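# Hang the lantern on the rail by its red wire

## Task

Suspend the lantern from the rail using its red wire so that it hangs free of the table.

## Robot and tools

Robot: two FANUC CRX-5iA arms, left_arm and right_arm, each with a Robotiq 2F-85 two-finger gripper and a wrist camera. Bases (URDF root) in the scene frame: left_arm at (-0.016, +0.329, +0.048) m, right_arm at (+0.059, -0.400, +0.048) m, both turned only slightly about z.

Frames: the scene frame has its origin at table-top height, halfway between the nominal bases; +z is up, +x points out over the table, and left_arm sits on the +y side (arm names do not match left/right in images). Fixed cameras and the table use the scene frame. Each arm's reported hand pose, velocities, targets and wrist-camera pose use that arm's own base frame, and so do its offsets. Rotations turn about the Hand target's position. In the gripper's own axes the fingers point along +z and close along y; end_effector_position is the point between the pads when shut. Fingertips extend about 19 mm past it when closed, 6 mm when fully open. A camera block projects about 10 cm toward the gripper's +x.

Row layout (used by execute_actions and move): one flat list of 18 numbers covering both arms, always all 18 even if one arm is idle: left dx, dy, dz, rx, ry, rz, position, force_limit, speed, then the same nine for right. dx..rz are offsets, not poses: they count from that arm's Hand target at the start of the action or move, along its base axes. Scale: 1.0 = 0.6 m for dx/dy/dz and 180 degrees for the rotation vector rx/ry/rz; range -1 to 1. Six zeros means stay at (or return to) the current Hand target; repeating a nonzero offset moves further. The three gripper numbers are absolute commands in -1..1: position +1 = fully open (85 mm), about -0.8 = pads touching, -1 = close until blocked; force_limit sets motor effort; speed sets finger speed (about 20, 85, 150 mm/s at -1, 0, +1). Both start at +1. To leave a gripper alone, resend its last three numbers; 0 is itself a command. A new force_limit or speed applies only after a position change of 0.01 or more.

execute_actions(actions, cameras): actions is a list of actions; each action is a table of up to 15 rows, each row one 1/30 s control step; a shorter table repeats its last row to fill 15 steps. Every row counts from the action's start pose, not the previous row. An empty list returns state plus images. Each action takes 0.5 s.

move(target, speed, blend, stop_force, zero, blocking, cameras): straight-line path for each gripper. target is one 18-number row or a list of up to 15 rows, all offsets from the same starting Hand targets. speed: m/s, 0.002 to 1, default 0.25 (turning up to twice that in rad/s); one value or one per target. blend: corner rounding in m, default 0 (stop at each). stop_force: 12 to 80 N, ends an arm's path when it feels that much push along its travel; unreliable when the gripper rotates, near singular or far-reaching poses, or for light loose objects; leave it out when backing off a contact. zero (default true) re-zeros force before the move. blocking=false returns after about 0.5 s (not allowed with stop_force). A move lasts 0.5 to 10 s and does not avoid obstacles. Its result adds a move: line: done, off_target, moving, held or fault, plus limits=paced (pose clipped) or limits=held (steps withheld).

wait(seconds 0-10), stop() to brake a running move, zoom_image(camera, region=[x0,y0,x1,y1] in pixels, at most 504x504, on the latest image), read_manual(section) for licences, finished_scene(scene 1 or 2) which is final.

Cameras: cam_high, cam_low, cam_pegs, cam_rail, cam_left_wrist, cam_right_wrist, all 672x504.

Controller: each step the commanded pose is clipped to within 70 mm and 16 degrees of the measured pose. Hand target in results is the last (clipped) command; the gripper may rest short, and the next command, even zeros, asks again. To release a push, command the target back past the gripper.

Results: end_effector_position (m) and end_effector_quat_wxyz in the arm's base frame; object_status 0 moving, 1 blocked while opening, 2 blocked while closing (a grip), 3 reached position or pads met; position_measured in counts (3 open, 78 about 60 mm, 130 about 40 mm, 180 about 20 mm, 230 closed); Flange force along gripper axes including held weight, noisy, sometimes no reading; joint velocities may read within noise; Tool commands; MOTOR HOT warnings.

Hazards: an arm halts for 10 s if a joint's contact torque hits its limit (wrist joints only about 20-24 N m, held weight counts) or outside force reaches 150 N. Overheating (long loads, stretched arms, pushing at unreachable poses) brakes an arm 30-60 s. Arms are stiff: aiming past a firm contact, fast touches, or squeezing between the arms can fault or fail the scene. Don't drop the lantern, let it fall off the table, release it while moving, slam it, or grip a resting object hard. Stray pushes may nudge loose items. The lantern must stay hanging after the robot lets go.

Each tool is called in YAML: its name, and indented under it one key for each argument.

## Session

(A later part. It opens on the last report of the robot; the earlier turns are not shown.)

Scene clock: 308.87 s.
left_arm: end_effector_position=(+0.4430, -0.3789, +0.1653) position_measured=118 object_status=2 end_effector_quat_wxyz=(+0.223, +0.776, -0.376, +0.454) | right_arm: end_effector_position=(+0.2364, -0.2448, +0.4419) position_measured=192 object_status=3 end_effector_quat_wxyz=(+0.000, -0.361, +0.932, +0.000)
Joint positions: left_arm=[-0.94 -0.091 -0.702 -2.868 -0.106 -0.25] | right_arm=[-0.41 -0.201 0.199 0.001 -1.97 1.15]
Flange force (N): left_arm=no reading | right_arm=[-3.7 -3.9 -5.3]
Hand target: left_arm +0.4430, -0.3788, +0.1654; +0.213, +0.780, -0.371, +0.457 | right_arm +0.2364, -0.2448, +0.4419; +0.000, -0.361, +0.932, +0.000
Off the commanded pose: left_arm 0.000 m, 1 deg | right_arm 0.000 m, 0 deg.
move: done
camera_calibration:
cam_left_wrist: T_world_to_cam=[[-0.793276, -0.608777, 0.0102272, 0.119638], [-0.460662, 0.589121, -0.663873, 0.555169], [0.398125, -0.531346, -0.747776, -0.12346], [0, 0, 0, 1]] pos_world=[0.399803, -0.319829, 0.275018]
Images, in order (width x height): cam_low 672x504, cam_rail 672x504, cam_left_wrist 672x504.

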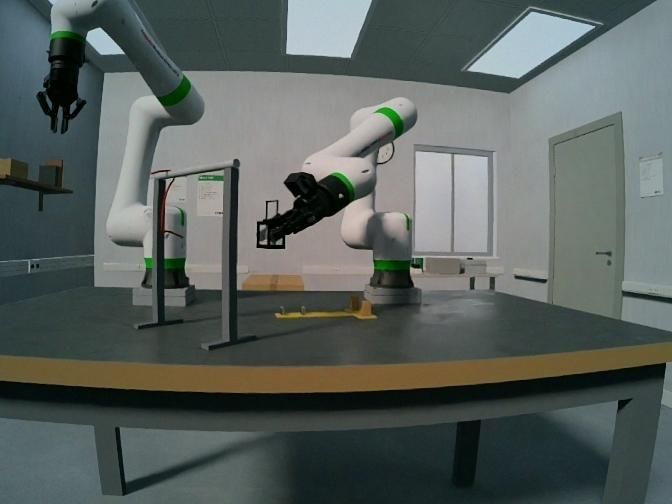

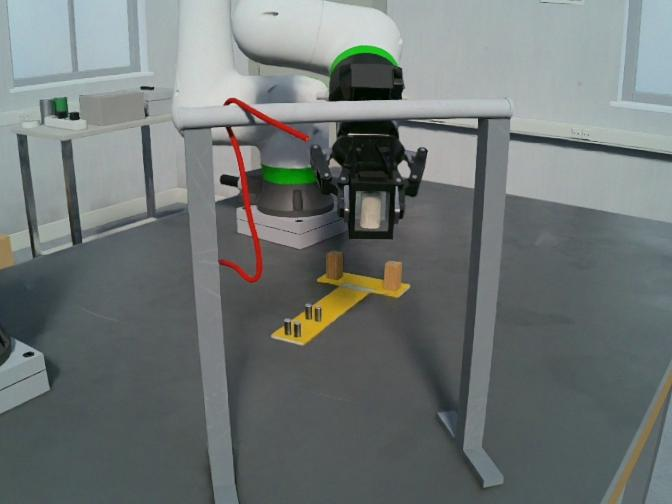

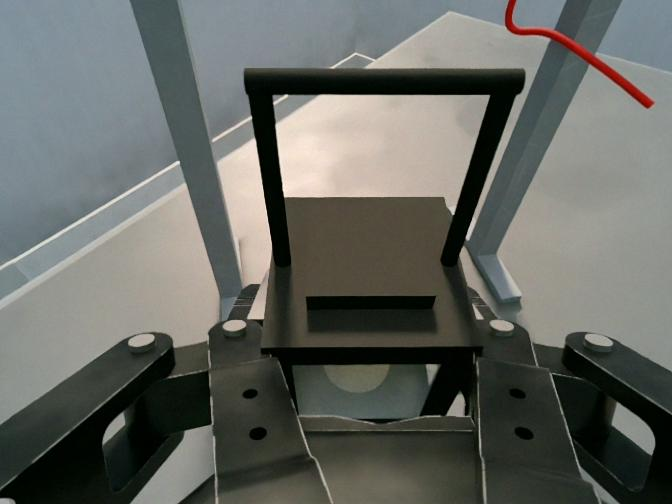

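wait:
  seconds: 0.1
  cameras: ["cam_rail","cam_low","cam_left_wrist","cam_high"]

zoom_image:
  camera: "cam_left_wrist"
  region: [400, 0, 672, 200]

zoom_image:
  camera: "cam_high"
  region: [250, 80, 500, 330]

Scene clock: 309.87 s.
left_arm: end_effector_position=(+0.4431, -0.3789, +0.1653) position_measured=118 object_status=2 end_effector_quat_wxyz=(+0.223, +0.776, -0.376, +0.454) | right_arm: end_effector_position=(+0.2364, -0.2448, +0.4419) position_measured=192 object_status=3 end_effector_quat_wxyz=(+0.000, -0.361, +0.932, +0.000)
Joint positions: left_arm=[-0.94 -0.091 -0.702 -2.868 -0.106 -0.25] | right_arm=[-0.41 -0.201 0.199 0.001 -1.97 1.15]
Flange force (N): left_arm=no reading | right_arm=[-3.9 -4.5 -5.6]
Hand target: left_arm +0.4430, -0.3788, +0.1654; +0.213, +0.780, -0.371, +0.457 | right_arm +0.2364, -0.2448, +0.4419; +0.000, -0.361, +0.932, +0.000
Tool commands: left_gripper/position=-1.0 left_gripper/force_limit=-0.6 left_gripper/speed=-1.0 right_gripper/position=-0.5 right_gripper/force_limit=-0.6 right_gripper/speed=-0.8
Off the commanded pose: left_arm 0.000 m, 1 deg | right_arm 0.000 m, 0 deg.
wait: 0.10 s; at rest from the start
camera_calibration:
cam_left_wrist: T_world_to_cam=[[-0.793276, -0.608776, 0.0102263, 0.119638], [-0.460661, 0.589121, -0.663873, 0.555169], [0.398125, -0.531346, -0.747776, -0.12346], [0, 0, 0, 1]] pos_world=[0.399803, -0.319829, 0.275018]
Images, in order (width x height): cam_high 672x504, cam_low 672x504, cam_rail 672x504, cam_left_wrist 672x504.

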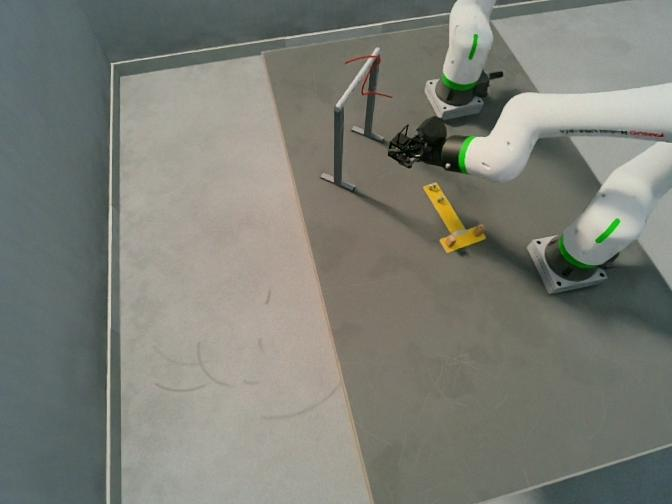

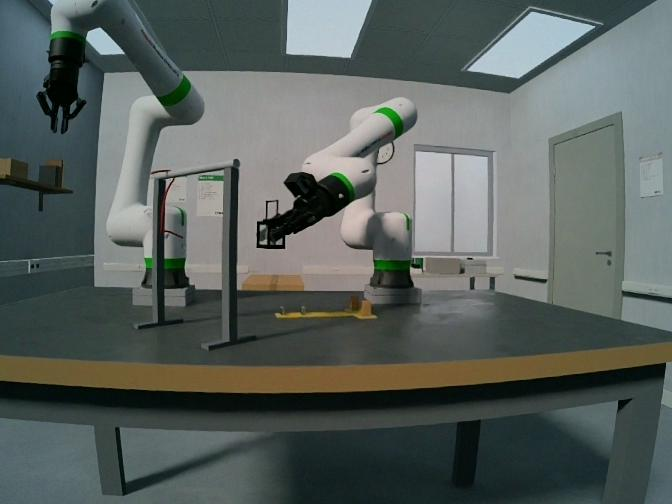

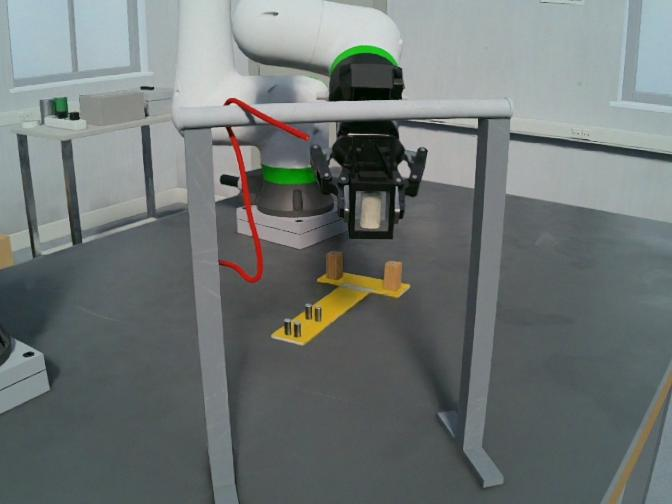

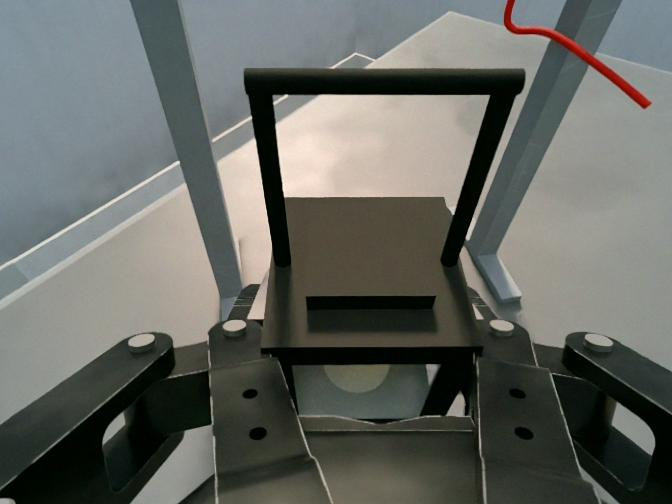

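Scaled by 1.853 from the camera's 672x504 image, which has a finer 960x720 frame.

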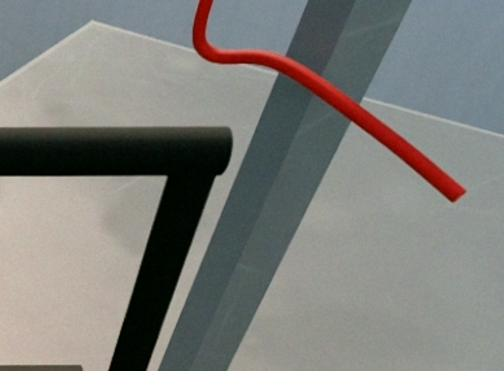

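Scaled by 2.016 from the camera's 672x504 image, which has a finer 960x720 frame.

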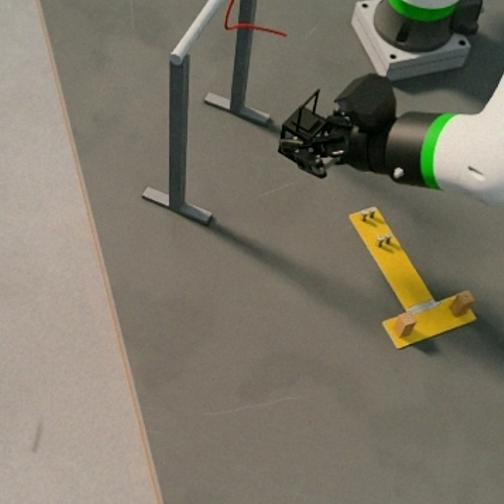

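move:
  target: [-0.175,-0.198,-0.053,0,0,0.072,-1,-0.6,-1,0,0,0,0,0,0,-0.5,-0.6,-0.8]
  speed: 0.15
  cameras: ["cam_left_wrist","cam_rail"]

zoom_image:
  camera: "cam_left_wrist"
  region: [200, 0, 540, 250]

Scene clock: 313.10 s.
left_arm: end_effector_position=(+0.3380, -0.4976, +0.1336) position_measured=118 object_status=2 end_effector_quat_wxyz=(+0.160, +0.817, -0.281, +0.478) | right_arm: end_effector_position=(+0.2364, -0.2448, +0.4419) position_measured=192 object_status=3 end_effector_quat_wxyz=(+0.000, -0.361, +0.932, +0.000)
Joint positions: left_arm=[-1.137 0.063 -0.404 -1.348 -0.427 -1.57] | right_arm=[-0.41 -0.201 0.199 0.001 -1.97 1.15]
Flange force (N): left_arm=no reading | right_arm=[-3.1 -3.8 -5.4]
Hand target: left_arm +0.3380, -0.4976, +0.1336; +0.160, +0.817, -0.281, +0.478 | right_arm +0.2364, -0.2448, +0.4419; +0.000, -0.361, +0.932, +0.000
Off the commanded pose: left_arm 0.000 m, 0 deg | right_arm 0.000 m, 0 deg.
move: done
camera_calibration:
cam_left_wrist: T_world_to_cam=[[-0.621249, -0.783611, -0.00179044, -0.179205], [-0.587689, 0.46743, -0.660402, 0.537655], [0.518335, -0.409222, -0.75091, -0.147812], [0, 0, 0, 1]] pos_world=[0.281259, -0.452231, 0.243755]
Images, in order (width x height): cam_rail 672x504, cam_left_wrist 672x504.

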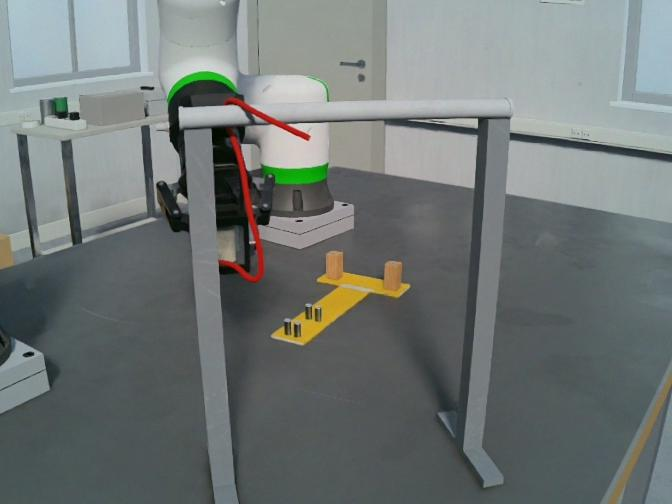

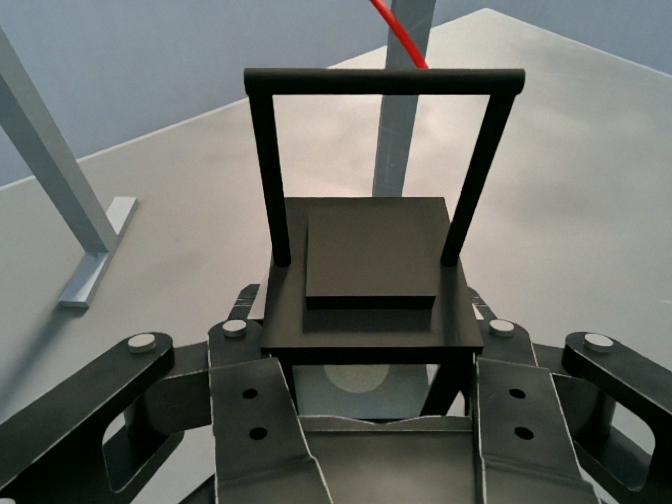

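Scaled by 1.482 from the camera's 672x504 image, which has a finer 960x720 frame.

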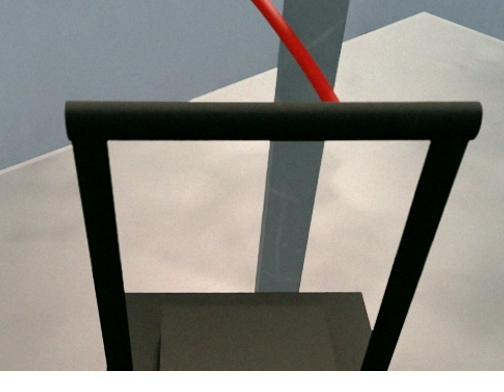

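move:
  target:
    - [0.012,-0.067,-0.028,0,0,0,-1,-0.6,-1,0,0,0,0,0,0,-0.5,-0.6,-0.8]
    - [0.137,-0.160,-0.028,0,0,0,-1,-0.6,-1,0,0,0,0,0,0,-0.5,-0.6,-0.8]
  speed: 0.08
  cameras: ["cam_left_wrist","cam_rail"]

zoom_image:
  camera: "cam_rail"
  region: [100, 60, 350, 350]

Scene clock: 316.00 s.
left_arm: end_effector_position=(+0.4202, -0.5936, +0.1168) position_measured=118 object_status=2 end_effector_quat_wxyz=(+0.160, +0.817, -0.281, +0.478) | right_arm: end_effector_position=(+0.2364, -0.2448, +0.4419) position_measured=192 object_status=3 end_effector_quat_wxyz=(+0.000, -0.361, +0.932, +0.000)
Joint positions: left_arm=[-1.052 0.349 -0.101 -1.299 -0.357 -1.664] | right_arm=[-0.41 -0.201 0.199 0.001 -1.97 1.15]
Flange force (N): left_arm=[-3.7 -1.0 -3.7] | right_arm=[-3.2 -4.0 -5.6]
Hand target: left_arm +0.4202, -0.5936, +0.1168; +0.160, +0.817, -0.281, +0.478 | right_arm +0.2364, -0.2448, +0.4419; +0.000, -0.361, +0.932, +0.000
Off the commanded pose: left_arm 0.000 m, 0 deg | right_arm 0.000 m, 0 deg.
move: done
camera_calibration:
cam_left_wrist: T_world_to_cam=[[-0.621281, -0.783586, -0.00174375, -0.20338], [-0.587719, 0.467454, -0.660358, 0.619756], [0.518262, -0.409243, -0.750949, -0.242295], [0, 0, 0, 1]] pos_world=[0.363459, -0.548231, 0.226955]
Images, in order (width x height): cam_rail 672x504, cam_left_wrist 672x504.

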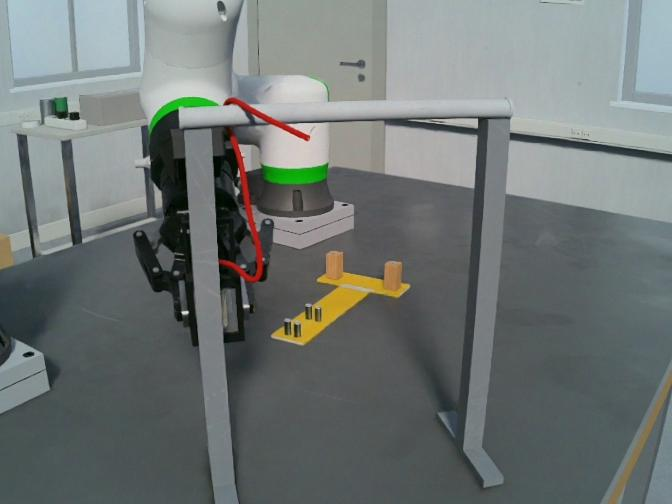

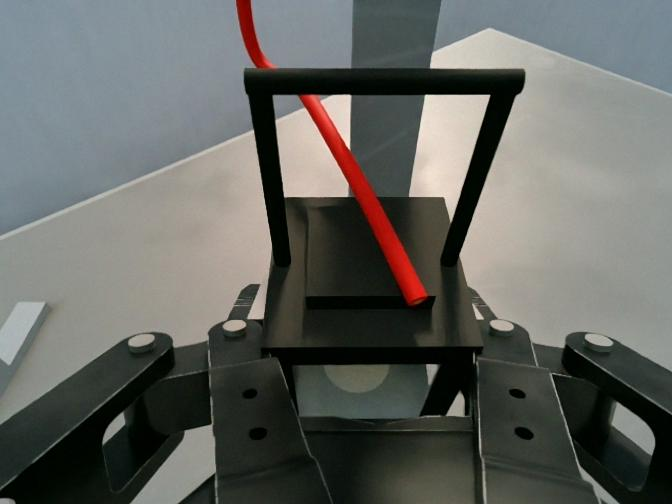

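Scaled by 1.738 from the camera's 672x504 image, which has a finer 960x720 frame.

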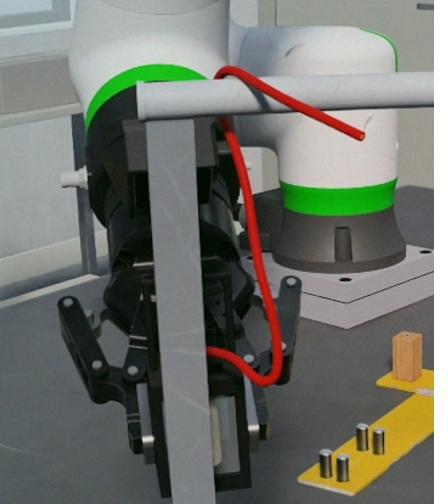

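move:
  target: [0.093,0.122,0,0,0,0.05,-1,-0.6,-1,0,0,0,0,0,0,-0.5,-0.6,-0.8]
  speed: 0.06
  cameras: ["cam_left_wrist","cam_rail"]

zoom_image:
  camera: "cam_rail"
  region: [100, 60, 350, 350]

Scene clock: 318.10 s.
left_arm: end_effector_position=(+0.4760, -0.5204, +0.1168) position_measured=118 object_status=2 end_effector_quat_wxyz=(+0.122, +0.836, -0.216, +0.489) | right_arm: end_effector_position=(+0.2364, -0.2448, +0.4419) position_measured=192 object_status=3 end_effector_quat_wxyz=(+0.000, -0.361, +0.932, +0.000)
Joint positions: left_arm=[-0.959 0.315 -0.146 -1.333 -0.41 -1.597] | right_arm=[-0.41 -0.201 0.199 0.001 -1.97 1.15]
Flange force (N): left_arm=[-3.3 -1.1 -2.6] | right_arm=[-3.4 -3.6 -5.5]
Hand target: left_arm +0.4760, -0.5204, +0.1168; +0.122, +0.836, -0.216, +0.489 | right_arm +0.2364, -0.2448, +0.4419; +0.000, -0.361, +0.932, +0.000
Off the commanded pose: left_arm 0.000 m, 0 deg | right_arm 0.000 m, 0 deg.
move: done
camera_calibration:
cam_left_wrist: T_world_to_cam=[[-0.491058, -0.871125, -0.00171095, -0.218876], [-0.653639, 0.369756, -0.660331, 0.598823], [0.575863, -0.323142, -0.750973, -0.223831], [0, 0, 0, 1]] pos_world=[0.412829, -0.484416, 0.226955]
Images, in order (width x height): cam_rail 672x504, cam_left_wrist 672x504.

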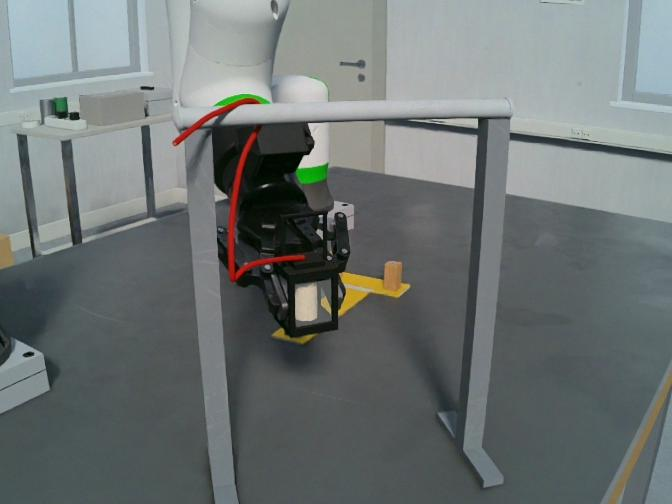

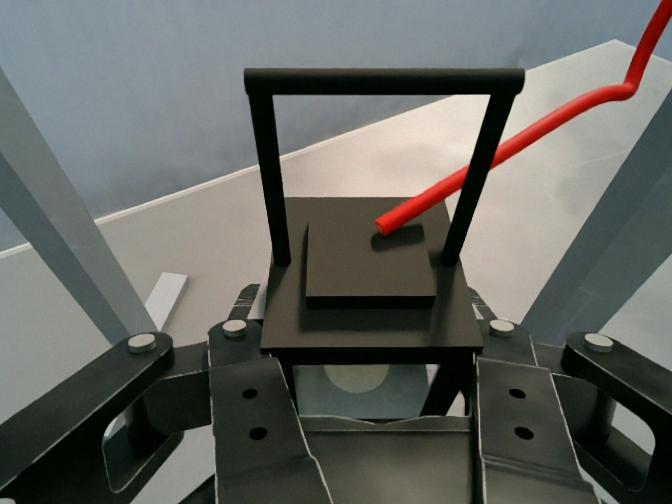

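Scaled by 1.738 from the camera's 672x504 image, which has a finer 960x720 frame.

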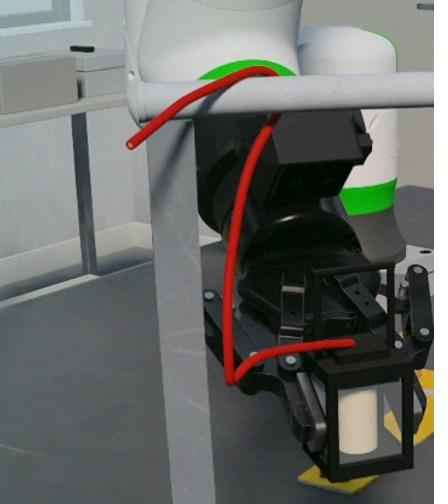

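zoom_image:
  camera: "cam_left_wrist"
  region: [330, 60, 672, 300]

Scaled by 1.474 from the camera's 672x504 image, which has a finer 960x720 frame.

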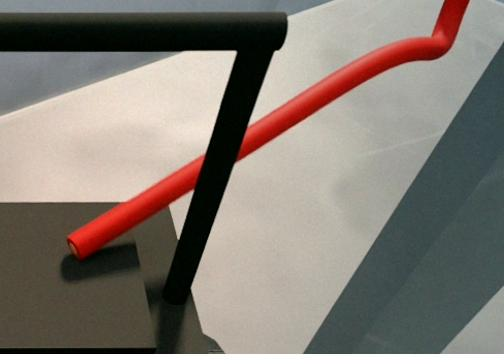

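move:
  target:
    - [-0.13,0.07,0,0,0,0,-1,-0.6,-1,0,0,0,0,0,0,-0.5,-0.6,-0.8]
    - [-0.13,0.32,0,0,0,0,-1,-0.6,-1,0,0,0,0,0,0,-0.5,-0.6,-0.8]
  speed: 0.15
  blend: 0.03
  cameras: ["cam_left_wrist","cam_rail","cam_low","cam_right_wrist"]

zoom_image:
  camera: "cam_rail"
  region: [100, 60, 350, 350]

zoom_image:
  camera: "cam_low"
  region: [100, 140, 300, 340]

Scene clock: 321.80 s.
left_arm: end_effector_position=(+0.3980, -0.3284, +0.1168) position_measured=118 object_status=2 end_effector_quat_wxyz=(+0.122, +0.836, -0.216, +0.489) | right_arm: end_effector_position=(+0.2364, -0.2448, +0.4419) position_measured=192 object_status=3 end_effector_quat_wxyz=(+0.000, -0.361, +0.932, +0.000)
Joint positions: left_arm=[-0.833 -0.149 -0.651 -1.448 -0.294 -1.537] | right_arm=[-0.41 -0.201 0.199 0.001 -1.97 1.15]
Flange force (N): left_arm=no reading | right_arm=[-3.4 -3.8 -6.1]
Hand target: left_arm +0.3980, -0.3284, +0.1168; +0.122, +0.836, -0.216, +0.489 | right_arm +0.2364, -0.2448, +0.4419; +0.000, -0.361, +0.932, +0.000
Off the commanded pose: left_arm 0.000 m, 0 deg | right_arm 0.000 m, 0 deg.
move: done
camera_calibration:
cam_left_wrist: T_world_to_cam=[[-0.491061, -0.871123, -0.00178029, -0.0899047], [-0.653539, 0.369756, -0.660429, 0.476768], [0.575974, -0.323148, -0.750886, -0.117004], [0, 0, 0, 1]] pos_world=[0.334829, -0.292416, 0.226855]
cam_right_wrist: T_world_to_cam=[[-0.673023, 0.738779, 0.0352795, 0.332892], [0.706877, 0.62846, 0.324596, -0.140217], [0.217633, 0.243399, -0.945195, 0.555143], [0, 0, 0, 1]] pos_world=[0.202344, -0.292934, 0.558487]
Images, in order (width x height): cam_low 672x504, cam_rail 672x504, cam_left_wrist 672x504, cam_right_wrist 672x504.

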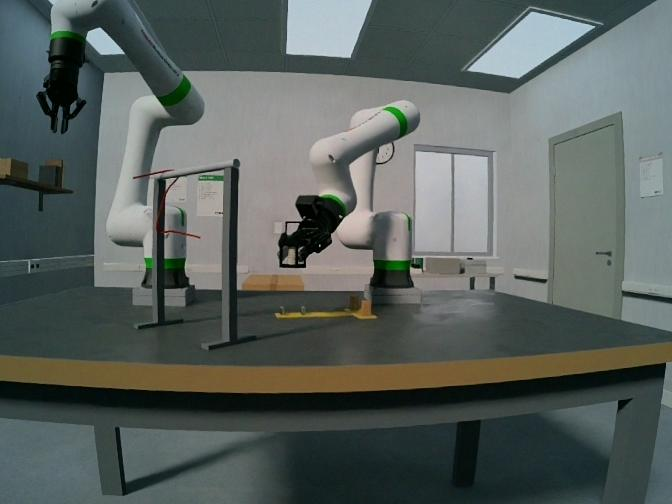

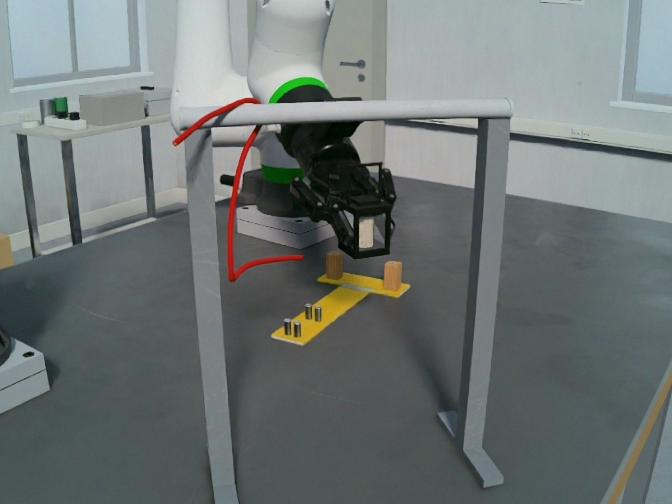

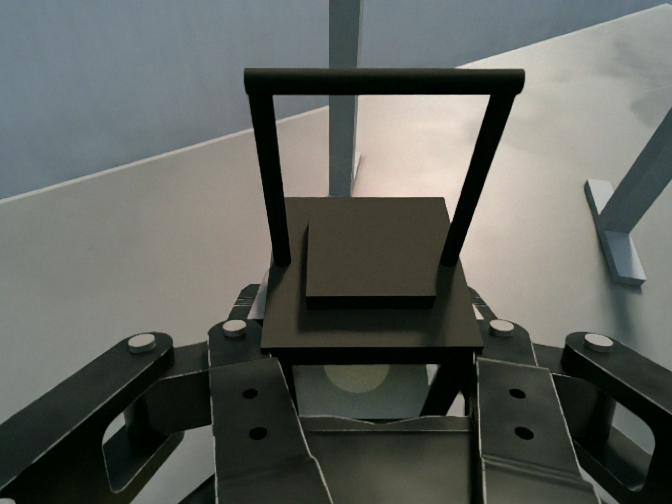

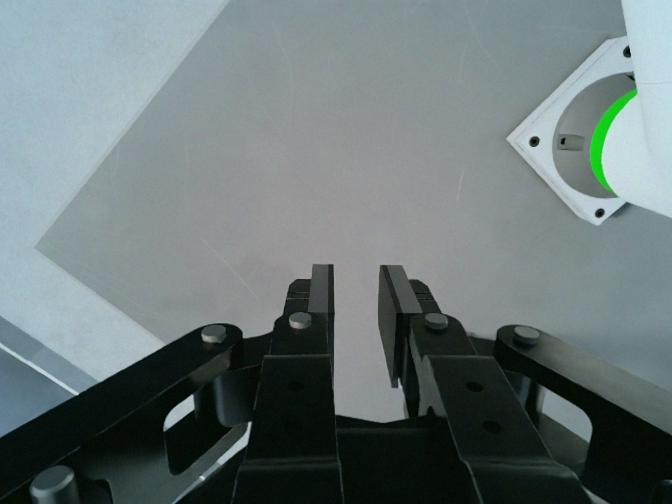

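Scaled by 1.738 from the camera's 672x504 image, which has a finer 960x720 frame.

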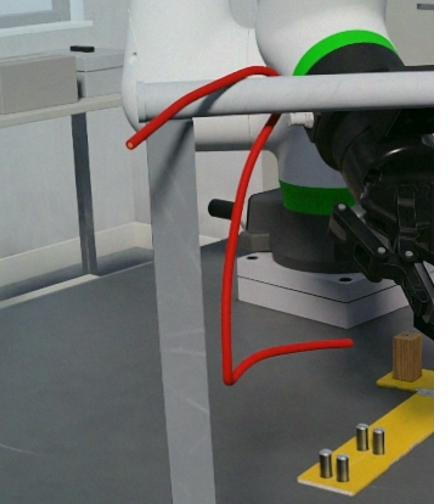

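Scaled by 2.520 from the camera's 672x504 image, which has a finer 960x720 frame.

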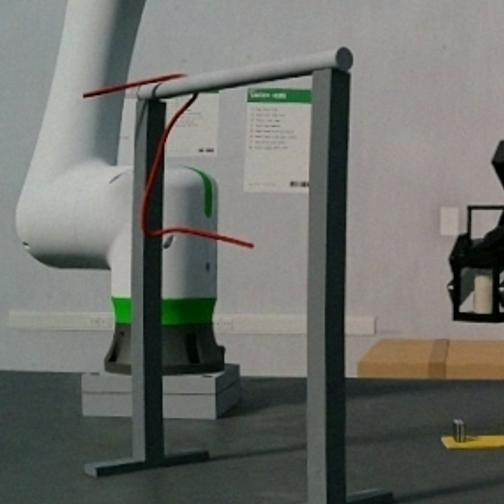

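move:
  target:
    - [0,0,0,0,0,0,-1,-0.6,-1,-0.03,0.6,-0.2,0.286,-0.126,-0.688,-0.3,-0.6,-0.8]
    - [0,0,0,0,0,0,-1,-0.6,-1,0.125,0.667,-0.35,0.286,-0.126,-0.688,-0.3,-0.6,-0.8]
  speed: [0.4,0.2]
  blend: 0.02
  cameras: ["cam_rail","cam_low","cam_right_wrist"]

Scene clock: 328.67 s.
left_arm: end_effector_position=(+0.3980, -0.3284, +0.1168) position_measured=118 object_status=2 end_effector_quat_wxyz=(+0.122, +0.836, -0.216, +0.489) | right_arm: end_effector_position=(+0.3114, +0.1553, +0.2319) position_measured=167 object_status=3 end_effector_quat_wxyz=(+0.271, +0.652, +0.654, +0.271)
Joint positions: left_arm=[-0.833 -0.149 -0.651 -1.448 -0.294 -1.537] | right_arm=[1.568 -0.766 -1.045 0.807 -1.372 -3.337]
Flange force (N): no reading
Hand target: left_arm +0.3980, -0.3284, +0.1168; +0.122, +0.836, -0.216, +0.489 | right_arm +0.3114, +0.1554, +0.2319; +0.271, +0.652, +0.654, +0.271
Off the commanded pose: left_arm 0.000 m, 0 deg | right_arm 0.000 m, 0 deg.
move: done; limits=paced
camera_calibration:
cam_right_wrist: T_world_to_cam=[[0.680394, 0.00214527, 0.732844, -0.373729], [-0.235339, -0.946391, 0.221266, 0.185434], [0.694032, -0.323015, -0.643414, 0.112563], [0, 0, 0, 1]] pos_world=[0.2198, 0.212654, 0.305279]
Images, in order (width x height): cam_low 672x504, cam_rail 672x504, cam_right_wrist 672x504.

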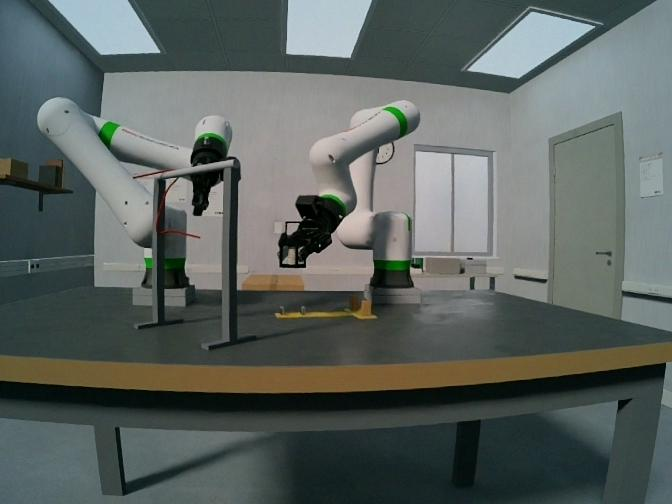

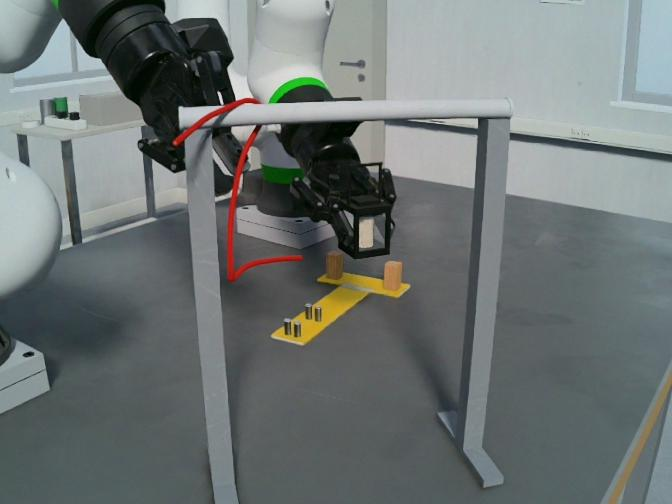

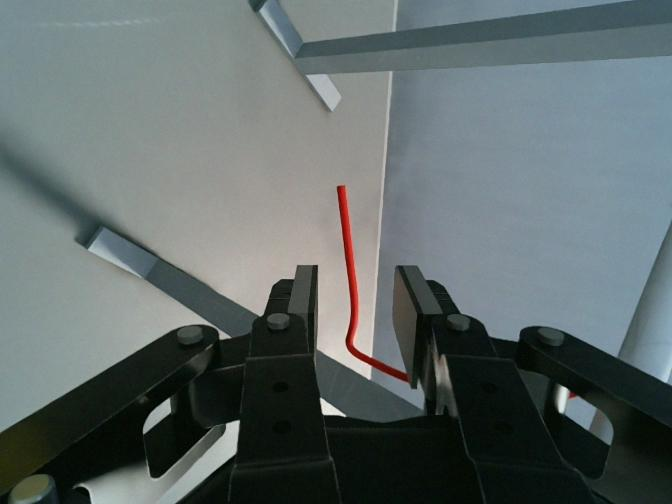

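move:
  target: [0,0,0,0,0,0,-1,-0.6,-1,0.119,0,-0.123,0,0,0,-0.3,-0.6,-0.8]
  speed: 0.1

move:
  target: [0,0,0,0,0,0,-1,-0.6,-1,0,0,0,0,0,0,-1,-0.6,-1]
  cameras: ["cam_rail","cam_right_wrist"]

Scene clock: 330.60 s.
left_arm: end_effector_position=(+0.3980, -0.3284, +0.1168) position_measured=118 object_status=2 end_effector_quat_wxyz=(+0.122, +0.836, -0.216, +0.489) | right_arm: end_effector_position=(+0.3828, +0.1554, +0.1581) position_measured=167 object_status=3 end_effector_quat_wxyz=(+0.271, +0.652, +0.654, +0.271)
Joint positions: left_arm=[-0.833 -0.149 -0.651 -1.448 -0.294 -1.537] | right_arm=[1.062 -0.506 -1.141 1.039 -0.798 -3.34]
Flange force (N): no reading
Hand target: left_arm +0.3980, -0.3284, +0.1168; +0.122, +0.836, -0.216, +0.489 | right_arm +0.3828, +0.1554, +0.1581; +0.271, +0.652, +0.654, +0.271
Off the commanded pose: left_arm 0.000 m, 0 deg | right_arm 0.000 m, 0 deg.
move: done

Scene clock: 331.90 s.
left_arm: end_effector_position=(+0.3980, -0.3284, +0.1168) position_measured=118 object_status=2 end_effector_quat_wxyz=(+0.122, +0.836, -0.216, +0.489) | right_arm: end_effector_position=(+0.3828, +0.1554, +0.1581) position_measured=221 object_status=0 end_effector_quat_wxyz=(+0.271, +0.652, +0.654, +0.271)
Joint positions: left_arm=[-0.833 -0.149 -0.651 -1.448 -0.294 -1.537] | right_arm=[1.062 -0.506 -1.141 1.039 -0.798 -3.34]
Flange force (N): no reading
Hand target: left_arm +0.3980, -0.3284, +0.1168; +0.122, +0.836, -0.216, +0.489 | right_arm +0.3828, +0.1554, +0.1581; +0.271, +0.652, +0.654, +0.271
Off the commanded pose: left_arm 0.000 m, 0 deg | right_arm 0.000 m, 0 deg.
move: done
camera_calibration:
cam_right_wrist: T_world_to_cam=[[0.680361, 0.00223695, 0.732874, -0.368242], [-0.235305, -0.946384, 0.221333, 0.218539], [0.694076, -0.323035, -0.643356, 0.0155028], [0, 0, 0, 1]] pos_world=[0.291201, 0.212654, 0.231479]
Images, in order (width x height): cam_rail 672x504, cam_right_wrist 672x504.

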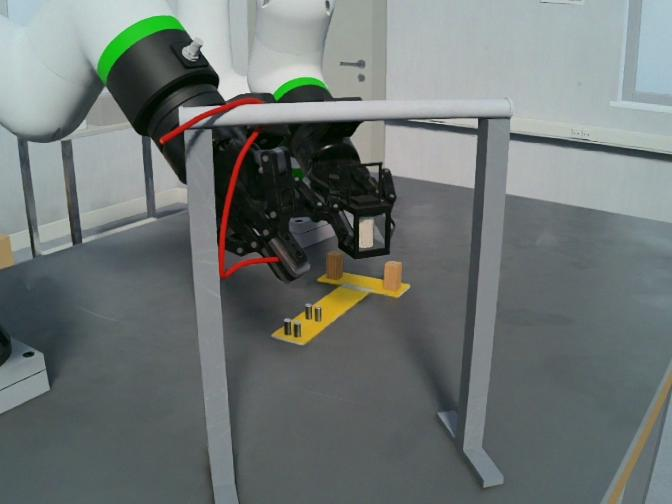

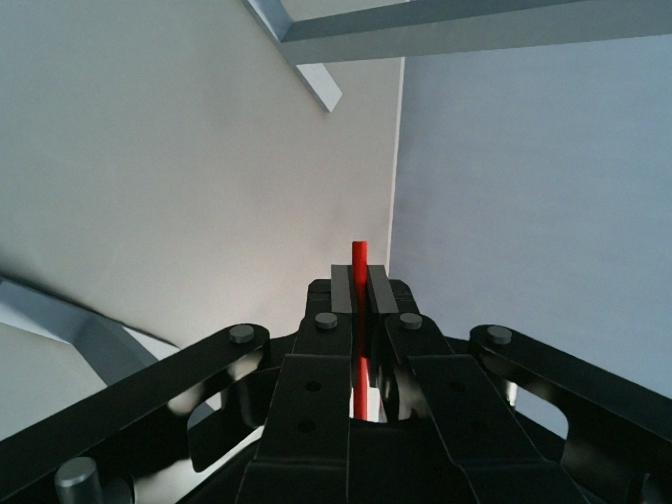

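move:
  target:
    - [-0.1,0.2,0.05,0,0,0,-1,-0.6,-1,0,0,0,0,0,0,-1,-0.6,-1]
    - [-0.1,0.2,0.05,0,0,0,-1,-0.6,-1,0.087,0.101,0,0,0,0,-1,-0.6,-1]
  speed: [0.2,0.05]
  cameras: ["cam_rail","cam_low"]

Scene clock: 335.53 s.
left_arm: end_effector_position=(+0.3382, -0.2095, +0.1459) position_measured=118 object_status=2 end_effector_quat_wxyz=(+0.086, +0.807, -0.177, +0.557) | right_arm: end_effector_position=(+0.4350, +0.2159, +0.1581) position_measured=221 object_status=2 end_effector_quat_wxyz=(+0.271, +0.652, +0.654, +0.271)
Joint positions: left_arm=[-0.647 -0.685 -0.98 -1.236 -0.273 -1.877] | right_arm=[0.953 -0.24 -0.988 1.18 -0.672 -3.435]
Flange force (N): left_arm=no reading | right_arm=[2.3 5.7 -11.2]
Hand target: left_arm +0.3380, -0.2084, +0.1468; +0.122, +0.836, -0.216, +0.489 | right_arm +0.4350, +0.2160, +0.1581; +0.271, +0.652, +0.654, +0.271
Off the commanded pose: left_arm 0.001 m, 10 deg | right_arm 0.000 m, 0 deg.
move: off_target (left_arm)
Images, in order (width x height): cam_low 672x504, cam_rail 672x504.

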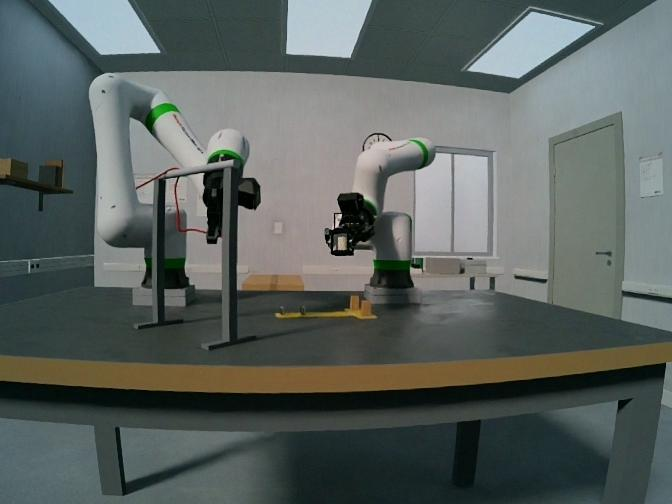

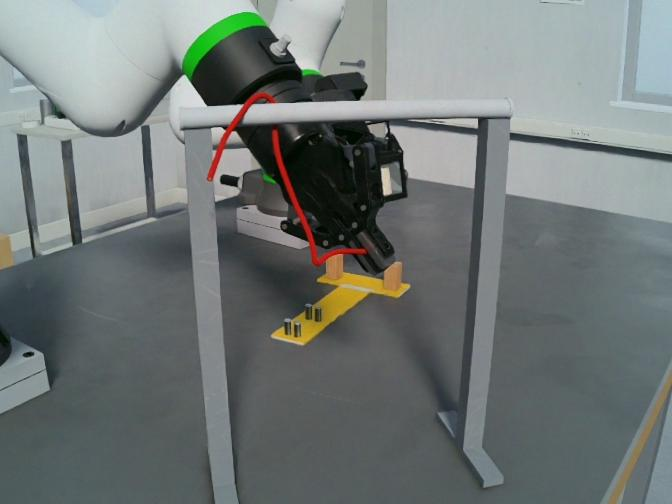

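move:
  target: [-0.03,0.02,0,0,0,0,-1,-0.6,-1,0.018,0.072,0,0,0,0.13,-1,-0.6,-1]
  speed: 0.05
  cameras: ["cam_rail","cam_low","cam_right_wrist"]

zoom_image:
  camera: "cam_rail"
  region: [170, 60, 430, 330]

Scene clock: 338.17 s.
left_arm: end_effector_position=(+0.3298, -0.2042, +0.1455) position_measured=118 object_status=2 end_effector_quat_wxyz=(+0.081, +0.806, -0.173, +0.560) | right_arm: end_effector_position=(+0.4403, +0.2370, +0.1581) position_measured=221 object_status=2 end_effector_quat_wxyz=(+0.242, +0.584, +0.716, +0.297)
Joint positions: left_arm=[-0.68 -0.728 -1.001 -1.224 -0.321 -1.882] | right_arm=[0.84 -0.263 -1.013 1.273 -0.457 -3.294]
Flange force (N): no reading
Hand target: left_arm +0.3298, -0.2042, +0.1455; +0.081, +0.806, -0.173, +0.560 (not the last commanded pose) | right_arm +0.4403, +0.2370, +0.1581; +0.242, +0.584, +0.716, +0.297 (not the last commanded pose)
Off the commanded pose: left_arm 0.013 m, 11 deg | right_arm 0.023 m, 12 deg.
move: held (left_arm; a check stopped the path), off_target (right_arm; braked when a check withheld steps of left_arm); limits=held
pose unreachable (left arm): on one or more control steps of this call, first in action 0 (counted from 0), this arm could not follow its commanded pose, so it was not sent that pose on those steps. It may still have moved: this result reports where it is.
cause: moving toward the commanded pose would bring two parts of the arm too close to each other (joints 2 (shoulder) to 5 (wrist pitch) lie between them).
camera_calibration:
cam_right_wrist: T_world_to_cam=[[0.666494, 0.136804, 0.732851, -0.433186], [-0.0433662, -0.97424, 0.221305, 0.231523], [0.744248, -0.179279, -0.643392, -0.0541583], [0, 0, 0, 1]] pos_world=[0.339064, 0.275111, 0.231379]
Images, in order (width x height): cam_low 672x504, cam_rail 672x504, cam_right_wrist 672x504.

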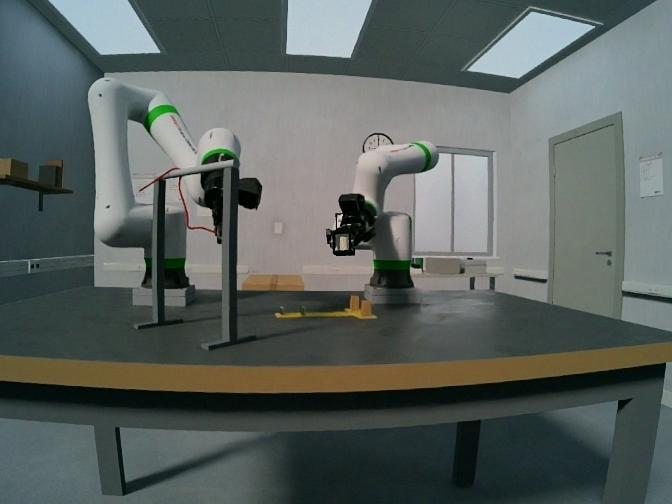

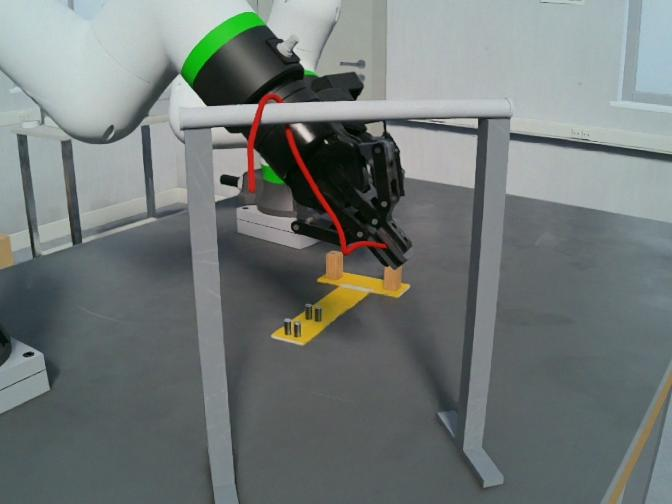

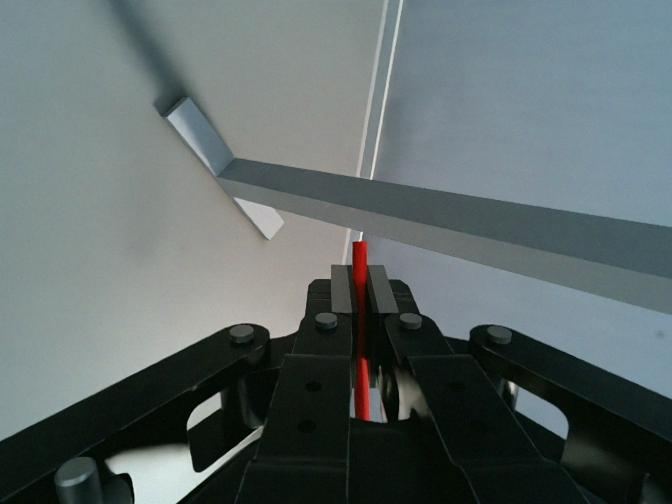

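Scaled by 1.867 from the camera's 672x504 image, which has a finer 960x720 frame.

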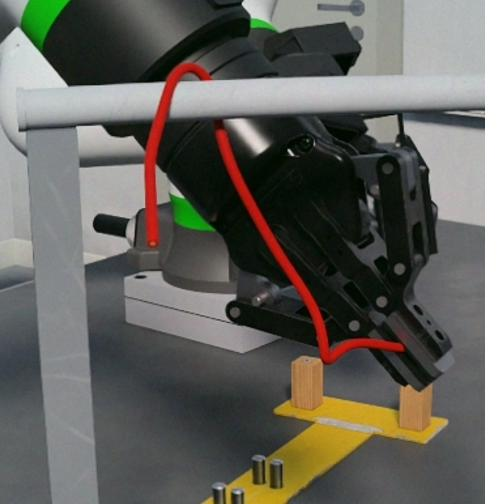

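move:
  target:
    - [0,0,0,0,0,0,-1,-0.6,-1,0,0,0.022,0,0,0,-1,-0.6,-1]
    - [0,0,0,0,0,0,-1,-0.6,-1,0.055,0.063,0.022,0,0,0,-1,-0.6,-1]
    - [0,0,0,0,0,0,-1,-0.6,-1,0.055,0.063,0,0,0,0,-1,-0.6,-1]
  speed: 0.05
  cameras: ["cam_rail","cam_low"]

zoom_image:
  camera: "cam_rail"
  region: [170, 60, 430, 330]

Scene clock: 341.17 s.
left_arm: end_effector_position=(+0.3298, -0.2042, +0.1455) position_measured=118 object_status=2 end_effector_quat_wxyz=(+0.081, +0.806, -0.173, +0.560) | right_arm: end_effector_position=(+0.4733, +0.2748, +0.1581) position_measured=221 object_status=2 end_effector_quat_wxyz=(+0.242, +0.584, +0.716, +0.297)
Joint positions: left_arm=[-0.68 -0.728 -1.001 -1.224 -0.321 -1.882] | right_arm=[0.816 -0.124 -0.906 1.346 -0.431 -3.356]
Flange force (N): no reading
Hand target: left_arm +0.3298, -0.2042, +0.1455; +0.081, +0.806, -0.173, +0.560 | right_arm +0.4733, +0.2748, +0.1581; +0.242, +0.584, +0.716, +0.297
Off the commanded pose: left_arm 0.000 m, 0 deg | right_arm 0.000 m, 0 deg.
move: done
Images, in order (width x height): cam_low 672x504, cam_rail 672x504.

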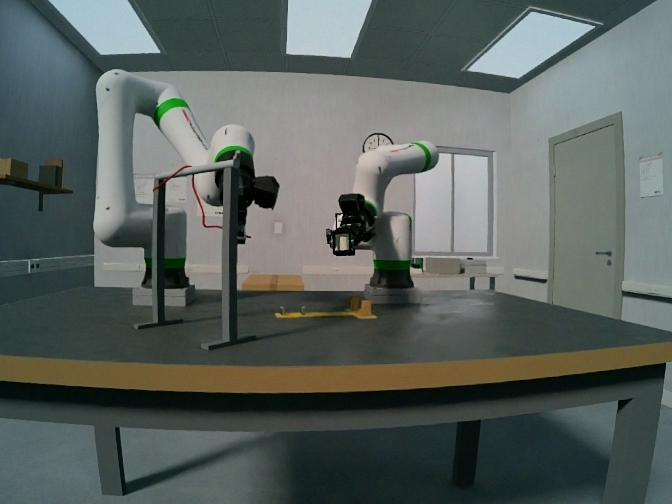

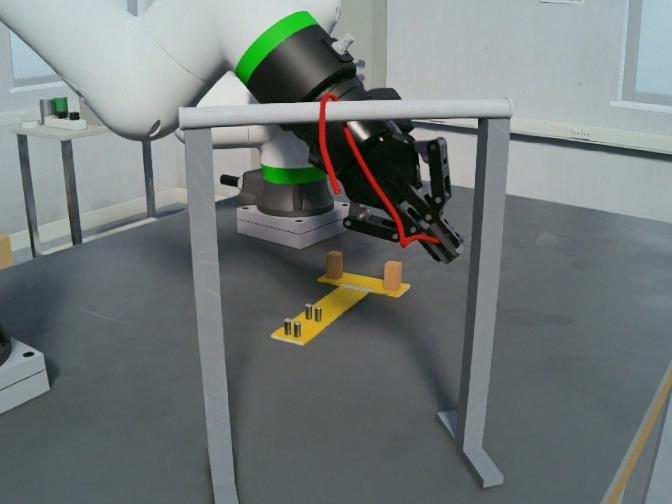

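Scaled by 1.867 from the camera's 672x504 image, which has a finer 960x720 frame.

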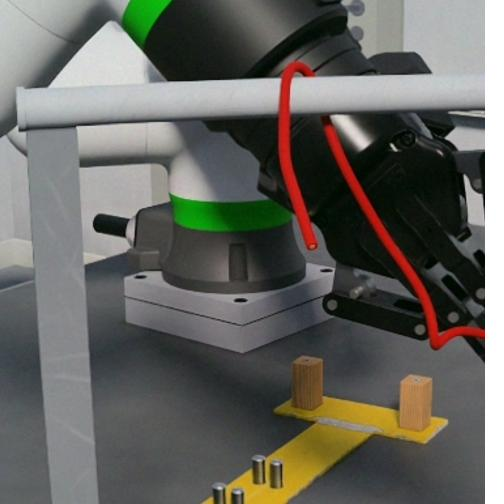

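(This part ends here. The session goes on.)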